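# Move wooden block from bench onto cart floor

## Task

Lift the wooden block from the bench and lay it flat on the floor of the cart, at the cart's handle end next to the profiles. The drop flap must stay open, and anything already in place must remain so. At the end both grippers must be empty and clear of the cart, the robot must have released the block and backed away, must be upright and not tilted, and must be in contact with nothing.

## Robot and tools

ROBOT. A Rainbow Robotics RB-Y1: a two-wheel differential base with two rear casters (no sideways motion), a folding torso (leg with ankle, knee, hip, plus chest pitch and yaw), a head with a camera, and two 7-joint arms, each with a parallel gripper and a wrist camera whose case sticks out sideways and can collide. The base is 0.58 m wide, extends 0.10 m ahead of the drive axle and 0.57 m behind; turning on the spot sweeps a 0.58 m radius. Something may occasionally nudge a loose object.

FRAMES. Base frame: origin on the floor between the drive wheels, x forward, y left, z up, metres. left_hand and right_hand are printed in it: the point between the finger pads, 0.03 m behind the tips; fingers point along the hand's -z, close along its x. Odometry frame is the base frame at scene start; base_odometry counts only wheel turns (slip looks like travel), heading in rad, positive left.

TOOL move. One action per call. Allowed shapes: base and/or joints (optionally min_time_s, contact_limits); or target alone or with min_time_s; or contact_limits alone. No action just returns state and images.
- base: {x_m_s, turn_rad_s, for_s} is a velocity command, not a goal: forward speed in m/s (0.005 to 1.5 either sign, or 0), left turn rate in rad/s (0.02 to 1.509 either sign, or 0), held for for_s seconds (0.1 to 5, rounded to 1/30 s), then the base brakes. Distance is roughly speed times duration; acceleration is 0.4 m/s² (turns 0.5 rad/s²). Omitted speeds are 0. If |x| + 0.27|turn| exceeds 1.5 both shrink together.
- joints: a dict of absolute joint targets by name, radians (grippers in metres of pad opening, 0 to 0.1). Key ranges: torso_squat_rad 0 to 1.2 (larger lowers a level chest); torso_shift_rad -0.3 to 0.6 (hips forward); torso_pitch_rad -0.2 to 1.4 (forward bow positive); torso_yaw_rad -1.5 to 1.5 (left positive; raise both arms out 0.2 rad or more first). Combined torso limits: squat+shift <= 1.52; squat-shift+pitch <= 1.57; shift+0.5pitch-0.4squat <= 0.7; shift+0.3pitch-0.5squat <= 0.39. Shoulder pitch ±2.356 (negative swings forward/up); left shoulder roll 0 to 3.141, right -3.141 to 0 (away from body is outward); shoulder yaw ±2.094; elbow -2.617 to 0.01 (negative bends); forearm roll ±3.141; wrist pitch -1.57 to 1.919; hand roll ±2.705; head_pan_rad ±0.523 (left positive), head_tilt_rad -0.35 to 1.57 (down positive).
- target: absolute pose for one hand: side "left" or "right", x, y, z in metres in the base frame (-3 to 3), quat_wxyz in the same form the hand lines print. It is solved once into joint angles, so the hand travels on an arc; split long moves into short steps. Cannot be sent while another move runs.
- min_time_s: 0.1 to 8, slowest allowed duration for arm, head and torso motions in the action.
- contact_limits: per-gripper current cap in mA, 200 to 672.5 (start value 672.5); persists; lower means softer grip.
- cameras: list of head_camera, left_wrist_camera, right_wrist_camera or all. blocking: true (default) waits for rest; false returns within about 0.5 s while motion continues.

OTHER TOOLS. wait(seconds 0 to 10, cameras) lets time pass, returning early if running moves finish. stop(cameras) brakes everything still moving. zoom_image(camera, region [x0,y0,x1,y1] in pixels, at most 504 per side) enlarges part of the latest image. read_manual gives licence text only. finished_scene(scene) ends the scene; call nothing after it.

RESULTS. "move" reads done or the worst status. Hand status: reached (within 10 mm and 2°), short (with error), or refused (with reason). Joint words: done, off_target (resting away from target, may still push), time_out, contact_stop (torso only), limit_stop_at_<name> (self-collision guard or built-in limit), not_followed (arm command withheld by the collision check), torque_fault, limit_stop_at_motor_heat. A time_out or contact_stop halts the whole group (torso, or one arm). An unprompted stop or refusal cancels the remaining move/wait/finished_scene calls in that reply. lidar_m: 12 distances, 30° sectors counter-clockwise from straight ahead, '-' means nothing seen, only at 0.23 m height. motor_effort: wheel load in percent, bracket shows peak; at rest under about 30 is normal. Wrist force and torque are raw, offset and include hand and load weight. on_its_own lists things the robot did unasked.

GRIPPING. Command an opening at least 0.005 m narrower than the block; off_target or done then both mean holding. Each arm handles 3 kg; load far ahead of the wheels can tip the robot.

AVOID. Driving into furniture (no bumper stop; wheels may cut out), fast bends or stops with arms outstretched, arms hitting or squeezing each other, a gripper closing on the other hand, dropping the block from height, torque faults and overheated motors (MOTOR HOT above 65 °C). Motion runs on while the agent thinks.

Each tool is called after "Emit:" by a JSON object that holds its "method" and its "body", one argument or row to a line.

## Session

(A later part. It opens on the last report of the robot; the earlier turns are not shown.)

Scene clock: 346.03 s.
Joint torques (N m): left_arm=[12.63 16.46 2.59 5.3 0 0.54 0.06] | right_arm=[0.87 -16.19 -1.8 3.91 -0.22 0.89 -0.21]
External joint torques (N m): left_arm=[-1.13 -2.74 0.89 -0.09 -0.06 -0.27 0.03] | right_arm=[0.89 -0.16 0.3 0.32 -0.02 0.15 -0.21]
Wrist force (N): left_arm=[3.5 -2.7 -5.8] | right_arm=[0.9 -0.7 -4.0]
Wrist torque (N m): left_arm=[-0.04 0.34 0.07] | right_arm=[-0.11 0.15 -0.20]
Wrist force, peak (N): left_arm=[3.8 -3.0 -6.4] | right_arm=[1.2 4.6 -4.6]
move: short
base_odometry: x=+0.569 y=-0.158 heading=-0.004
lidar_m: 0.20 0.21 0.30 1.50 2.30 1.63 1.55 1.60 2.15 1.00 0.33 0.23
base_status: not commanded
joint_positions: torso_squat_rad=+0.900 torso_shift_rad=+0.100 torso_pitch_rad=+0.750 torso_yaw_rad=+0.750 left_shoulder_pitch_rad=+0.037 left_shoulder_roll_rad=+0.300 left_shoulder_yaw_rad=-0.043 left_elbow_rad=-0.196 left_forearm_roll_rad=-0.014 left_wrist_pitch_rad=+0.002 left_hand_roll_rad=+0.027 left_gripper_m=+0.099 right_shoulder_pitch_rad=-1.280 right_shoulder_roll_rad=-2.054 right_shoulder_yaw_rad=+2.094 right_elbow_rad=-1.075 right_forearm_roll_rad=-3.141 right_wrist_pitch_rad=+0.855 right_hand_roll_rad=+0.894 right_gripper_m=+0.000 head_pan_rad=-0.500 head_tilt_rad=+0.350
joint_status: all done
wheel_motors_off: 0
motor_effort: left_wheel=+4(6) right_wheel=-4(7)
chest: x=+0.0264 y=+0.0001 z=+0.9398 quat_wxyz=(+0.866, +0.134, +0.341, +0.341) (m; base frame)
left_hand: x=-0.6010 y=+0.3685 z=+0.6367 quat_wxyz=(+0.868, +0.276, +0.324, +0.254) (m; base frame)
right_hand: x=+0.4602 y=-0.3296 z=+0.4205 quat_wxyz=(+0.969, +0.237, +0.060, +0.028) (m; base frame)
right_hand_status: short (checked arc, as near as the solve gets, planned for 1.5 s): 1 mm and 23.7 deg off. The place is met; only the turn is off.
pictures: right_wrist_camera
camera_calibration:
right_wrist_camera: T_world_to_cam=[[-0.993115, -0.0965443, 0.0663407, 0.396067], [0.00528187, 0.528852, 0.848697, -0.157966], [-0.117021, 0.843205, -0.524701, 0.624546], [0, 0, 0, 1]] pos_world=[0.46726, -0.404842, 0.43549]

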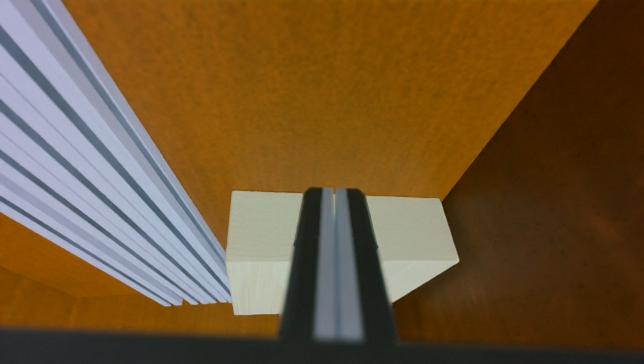

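Emit:
{"method": "move", "body": {
  "target": {"side":"right","x":0.44,"y":-0.3,"z":0.78,"quat_wxyz":[1,0,0,0]},
  "min_time_s": 1.8
}}

Emit:
{"method": "move", "body": {
  "joints": {"torso_squat_rad":0.5},
  "min_time_s": 1.5,
  "cameras": ["head_camera","right_wrist_camera"]
}}

Emit:
{"method": "move", "body": {
  "base": {"x_m_s":-0.3,"for_s":2.2}
}}

Emit:
{"method": "move", "body": {
  "joints": {"torso_pitch_rad":0.3,"torso_yaw_rad":0,"torso_shift_rad":0,"torso_squat_rad":0.35,"head_pan_rad":0,"head_tilt_rad":0.6},
  "min_time_s": 2.5,
  "cameras": ["head_camera"]
}}

Scene clock: 356.43 s.
Joint torques (N m): left_arm=[12.65 16.49 2.54 5.4 0.13 0.64 0.01] | right_arm=[4.01 -12.14 -7.46 5.36 0.15 -0.05 0.17]
External joint torques (N m): left_arm=[-1.11 -2.71 0.84 0.02 0.07 -0.17 -0.02] | right_arm=[1.31 -0.79 -0.39 0.16 -0.08 -0.01 0.17]
Wrist force (N): left_arm=[3.9 -2.9 -6.1] | right_arm=[0.2 2.5 -4.4]
Wrist torque (N m): left_arm=[0.00 0.34 0.04] | right_arm=[-0.27 0.14 0.02]
Wrist force, peak (N): left_arm=[4.3 -3.4 -6.2] | right_arm=[0.0 2.1 -5.3]
move: done
base_odometry: x=+0.569 y=-0.158 heading=-0.004
lidar_m: 0.21 0.21 0.30 1.48 2.30 1.64 1.55 1.60 2.15 1.01 0.34 0.22
base_status: not commanded
joint_positions: torso_squat_rad=+0.900 torso_shift_rad=+0.100 torso_pitch_rad=+0.750 torso_yaw_rad=+0.750 left_shoulder_pitch_rad=+0.037 left_shoulder_roll_rad=+0.300 left_shoulder_yaw_rad=-0.043 left_elbow_rad=-0.196 left_forearm_roll_rad=-0.014 left_wrist_pitch_rad=+0.002 left_hand_roll_rad=+0.027 left_gripper_m=+0.099 right_shoulder_pitch_rad=-1.208 right_shoulder_roll_rad=-3.141 right_shoulder_yaw_rad=+0.909 right_elbow_rad=-2.152 right_forearm_roll_rad=-2.215 right_wrist_pitch_rad=+1.231 right_hand_roll_rad=-0.386 right_gripper_m=+0.000 head_pan_rad=-0.500 head_tilt_rad=+0.350
joint_status: all done
wheel_motors_off: 0
motor_effort: left_wheel=+5(6) right_wheel=-4(7)
chest: x=+0.0264 y=+0.0001 z=+0.9398 quat_wxyz=(+0.866, +0.134, +0.341, +0.341) (m; base frame)
left_hand: x=-0.6010 y=+0.3685 z=+0.6367 quat_wxyz=(+0.868, +0.276, +0.324, +0.254) (m; base frame)
right_hand: x=+0.4401 y=-0.3000 z=+0.7800 quat_wxyz=(+1.000, +0.000, +0.000, +0.000) (m; base frame)
right_hand_status: reached (checked arc, planned for 1.8 s): 0 mm and 0.0 deg off.
pictures: none

Scene clock: 358.23 s.
Joint torques (N m): left_arm=[12.82 16.56 2.6 5.35 0.08 0.58 0.11] | right_arm=[3.58 -12.22 -7.95 5.85 0.12 -0.12 0.16]
External joint torques (N m): left_arm=[-0.94 -2.64 0.9 -0.04 0.02 -0.23 0.08] | right_arm=[0.89 -0.87 -0.89 0.65 -0.11 -0.08 0.16]
Wrist force (N): left_arm=[4.1 -2.5 -5.4] | right_arm=[0.1 2.4 -4.8]
Wrist torque (N m): left_arm=[-0.07 0.40 0.06] | right_arm=[-0.25 0.13 -0.02]
Wrist force, peak (N): left_arm=[4.8 -2.4 -6.0] | right_arm=[-0.5 3.0 -4.9]
move: done
base_odometry: x=+0.569 y=-0.158 heading=-0.004
lidar_m: 0.21 0.21 0.29 1.49 2.30 1.63 1.54 1.60 2.16 1.00 0.33 0.22
base_status: not commanded
joint_positions: torso_squat_rad=+0.500 torso_shift_rad=+0.100 torso_pitch_rad=+0.750 torso_yaw_rad=+0.750 left_shoulder_pitch_rad=+0.037 left_shoulder_roll_rad=+0.300 left_shoulder_yaw_rad=-0.043 left_elbow_rad=-0.196 left_forearm_roll_rad=-0.014 left_wrist_pitch_rad=+0.002 left_hand_roll_rad=+0.027 left_gripper_m=+0.099 right_shoulder_pitch_rad=-1.208 right_shoulder_roll_rad=-3.141 right_shoulder_yaw_rad=+0.909 right_elbow_rad=-2.152 right_forearm_roll_rad=-2.215 right_wrist_pitch_rad=+1.231 right_hand_roll_rad=-0.386 right_gripper_m=+0.000 head_pan_rad=-0.500 head_tilt_rad=+0.350
joint_status: all done
wheel_motors_off: 0
motor_effort: left_wheel=+6(6) right_wheel=-4(7)
chest: x=+0.0443 y=+0.0001 z=+1.1181 quat_wxyz=(+0.866, +0.134, +0.341, +0.341) (m; base frame)
left_hand: x=-0.5831 y=+0.3685 z=+0.8151 quat_wxyz=(+0.868, +0.276, +0.324, +0.254) (m; base frame)
right_hand: x=+0.4579 y=-0.3000 z=+0.9582 quat_wxyz=(+1.000, +0.000, +0.000, +0.000) (m; base frame)
pictures: head_camera, right_wrist_camera
camera_calibration:
head_camera: T_world_to_cam=[[0.167209, -0.966078, -0.196812, 0.228135], [-0.861898, -0.0463056, -0.504962, 0.851162], [0.478719, 0.254066, -0.840404, 0.902647], [0, 0, 0, 1]] pos_world=[0.263354, 0.0304782, 1.23329]
right_wrist_camera: T_world_to_cam=[[-0.999243, -0.0289846, -0.0259328, 0.47248], [-0.0381352, 0.861118, 0.506973, -0.182862], [0.00763679, 0.507578, -0.861572, 1.04654], [0, 0, 0, 1]] pos_world=[0.457157, -0.360039, 1.00663]

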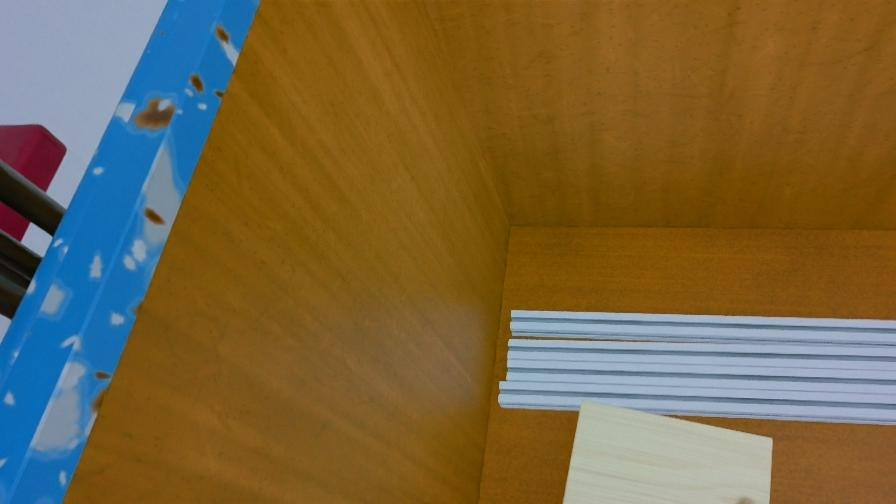

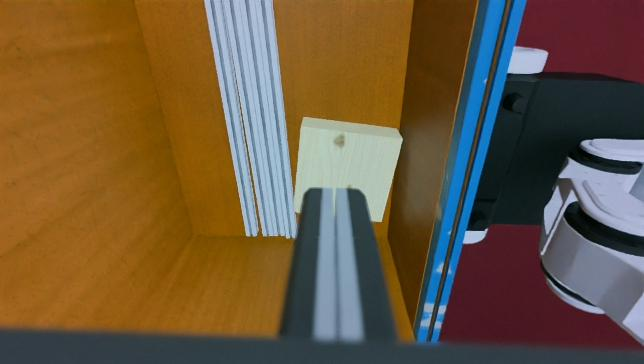

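Scene clock: 361.73 s.
Joint torques (N m): left_arm=[12.5 16.5 2.89 5.39 -0.03 0.65 0.04] | right_arm=[3.21 -11.81 -7.81 5.83 0.08 -0.06 0.32]
External joint torques (N m): left_arm=[-1.25 -2.7 1.19 0 -0.09 -0.16 0] | right_arm=[0.51 -0.47 -0.74 0.63 -0.14 -0.02 0.32]
Wrist force (N): left_arm=[3.4 -2.1 -5.9] | right_arm=[0.3 2.6 -4.5]
Wrist torque (N m): left_arm=[-0.11 0.27 0.06] | right_arm=[-0.26 0.16 -0.03]
Wrist force, peak (N): left_arm=[5.0 -2.1 -6.1] | right_arm=[0.0 2.7 -5.3]
move: done
base_odometry: x=-0.091 y=-0.156 heading=-0.003
lidar_m: 0.86 0.90 1.78 4.08 1.30 0.95 0.89 0.92 1.25 3.10 1.28 0.93
base_status: done (sent for 2.2 of 2.2 s)
joint_positions: torso_squat_rad=+0.500 torso_shift_rad=+0.100 torso_pitch_rad=+0.750 torso_yaw_rad=+0.750 left_shoulder_pitch_rad=+0.037 left_shoulder_roll_rad=+0.300 left_shoulder_yaw_rad=-0.043 left_elbow_rad=-0.196 left_forearm_roll_rad=-0.014 left_wrist_pitch_rad=+0.002 left_hand_roll_rad=+0.027 left_gripper_m=+0.099 right_shoulder_pitch_rad=-1.208 right_shoulder_roll_rad=-3.141 right_shoulder_yaw_rad=+0.909 right_elbow_rad=-2.152 right_forearm_roll_rad=-2.215 right_wrist_pitch_rad=+1.231 right_hand_roll_rad=-0.386 right_gripper_m=+0.000 head_pan_rad=-0.500 head_tilt_rad=+0.350
joint_status: not commanded
wheel_motors_off: 0
motor_effort: left_wheel=+8(42) right_wheel=-7(24)
chest: x=+0.0443 y=+0.0001 z=+1.1181 quat_wxyz=(+0.866, +0.134, +0.341, +0.341) (m; base frame)
left_hand: x=-0.5831 y=+0.3685 z=+0.8150 quat_wxyz=(+0.868, +0.276, +0.324, +0.254) (m; base frame)
right_hand: x=+0.4579 y=-0.3000 z=+0.9582 quat_wxyz=(+1.000, +0.000, +0.000, +0.000) (m; base frame)
pictures: none

Scene clock: 364.57 s.
Joint torques (N m): left_arm=[6.8 6.7 1.63 2.79 -0.01 0.03 0.03] | right_arm=[4.61 -3.87 -6.24 8.44 0.65 -0.77 0.15]
External joint torques (N m): left_arm=[-0.52 -1.53 0.9 -0.04 -0.03 -0.19 0.01] | right_arm=[-0.07 0.2 -0.69 0.82 -0.24 0 0.13]
Wrist force (N): left_arm=[1.8 0.1 -7.7] | right_arm=[-3.2 3.8 -3.8]
Wrist torque (N m): left_arm=[-0.25 0.25 0.07] | right_arm=[-0.33 -0.07 -0.02]
Wrist force, peak (N): left_arm=[2.4 -0.5 -8.4] | right_arm=[-3.0 4.7 -3.6]
move: done
base_odometry: x=-0.091 y=-0.156 heading=-0.003
lidar_m: 0.86 0.90 1.76 4.08 1.31 0.94 0.89 0.93 1.25 3.11 1.29 0.93
base_status: not commanded
joint_positions: torso_squat_rad=+0.350 torso_shift_rad=+0.000 torso_pitch_rad=+0.300 torso_yaw_rad=+0.000 left_shoulder_pitch_rad=+0.037 left_shoulder_roll_rad=+0.300 left_shoulder_yaw_rad=-0.043 left_elbow_rad=-0.196 left_forearm_roll_rad=-0.014 left_wrist_pitch_rad=+0.002 left_hand_roll_rad=+0.027 left_gripper_m=+0.099 right_shoulder_pitch_rad=-1.208 right_shoulder_roll_rad=-3.141 right_shoulder_yaw_rad=+0.909 right_elbow_rad=-2.152 right_forearm_roll_rad=-2.215 right_wrist_pitch_rad=+1.231 right_hand_roll_rad=-0.386 right_gripper_m=+0.000 head_pan_rad=+0.000 head_tilt_rad=+0.600
joint_status: all done
wheel_motors_off: 0
motor_effort: left_wheel=+11(11) right_wheel=-9(13)
chest: x=-0.1366 y=+0.0001 z=+1.2337 quat_wxyz=(+0.989, +0.000, +0.149, +0.000) (m; base frame)
left_hand: x=-0.2649 y=+0.4416 z=+0.5935 quat_wxyz=(+0.986, +0.141, +0.073, -0.047) (m; base frame)
right_hand: x=+0.0045 y=-0.5001 z=+1.3628 quat_wxyz=(+0.907, -0.183, -0.208, -0.317) (m; base frame)
pictures: head_camera
camera_calibration:
head_camera: T_world_to_cam=[[-0.00760019, -0.999501, -0.0306431, 0.0421499], [-0.746386, 0.0260634, -0.665003, 0.952693], [0.66547, 0.0178175, -0.746212, 1.04107], [0, 0, 0, 1]] pos_world=[0.0185963, -0.00125081, 1.41169]

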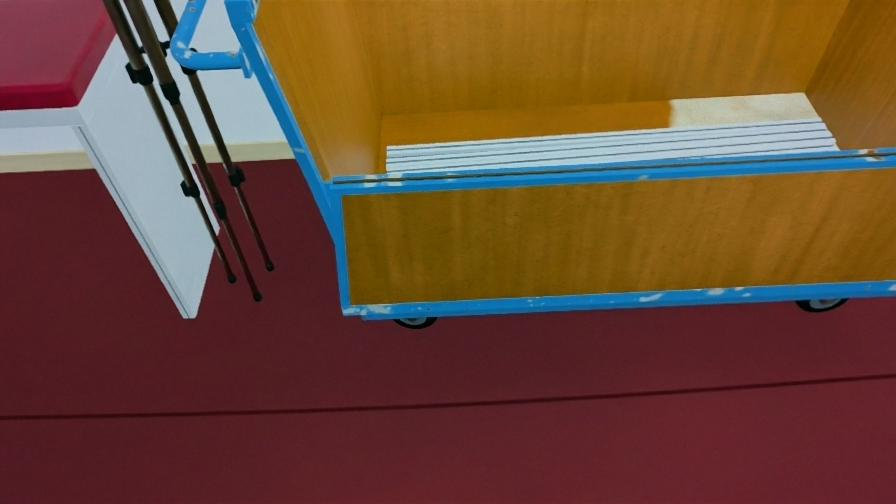

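Emit:
{"method": "finished_scene", "body": {
  "scene": 2
}}

The scene is finished: the task was done.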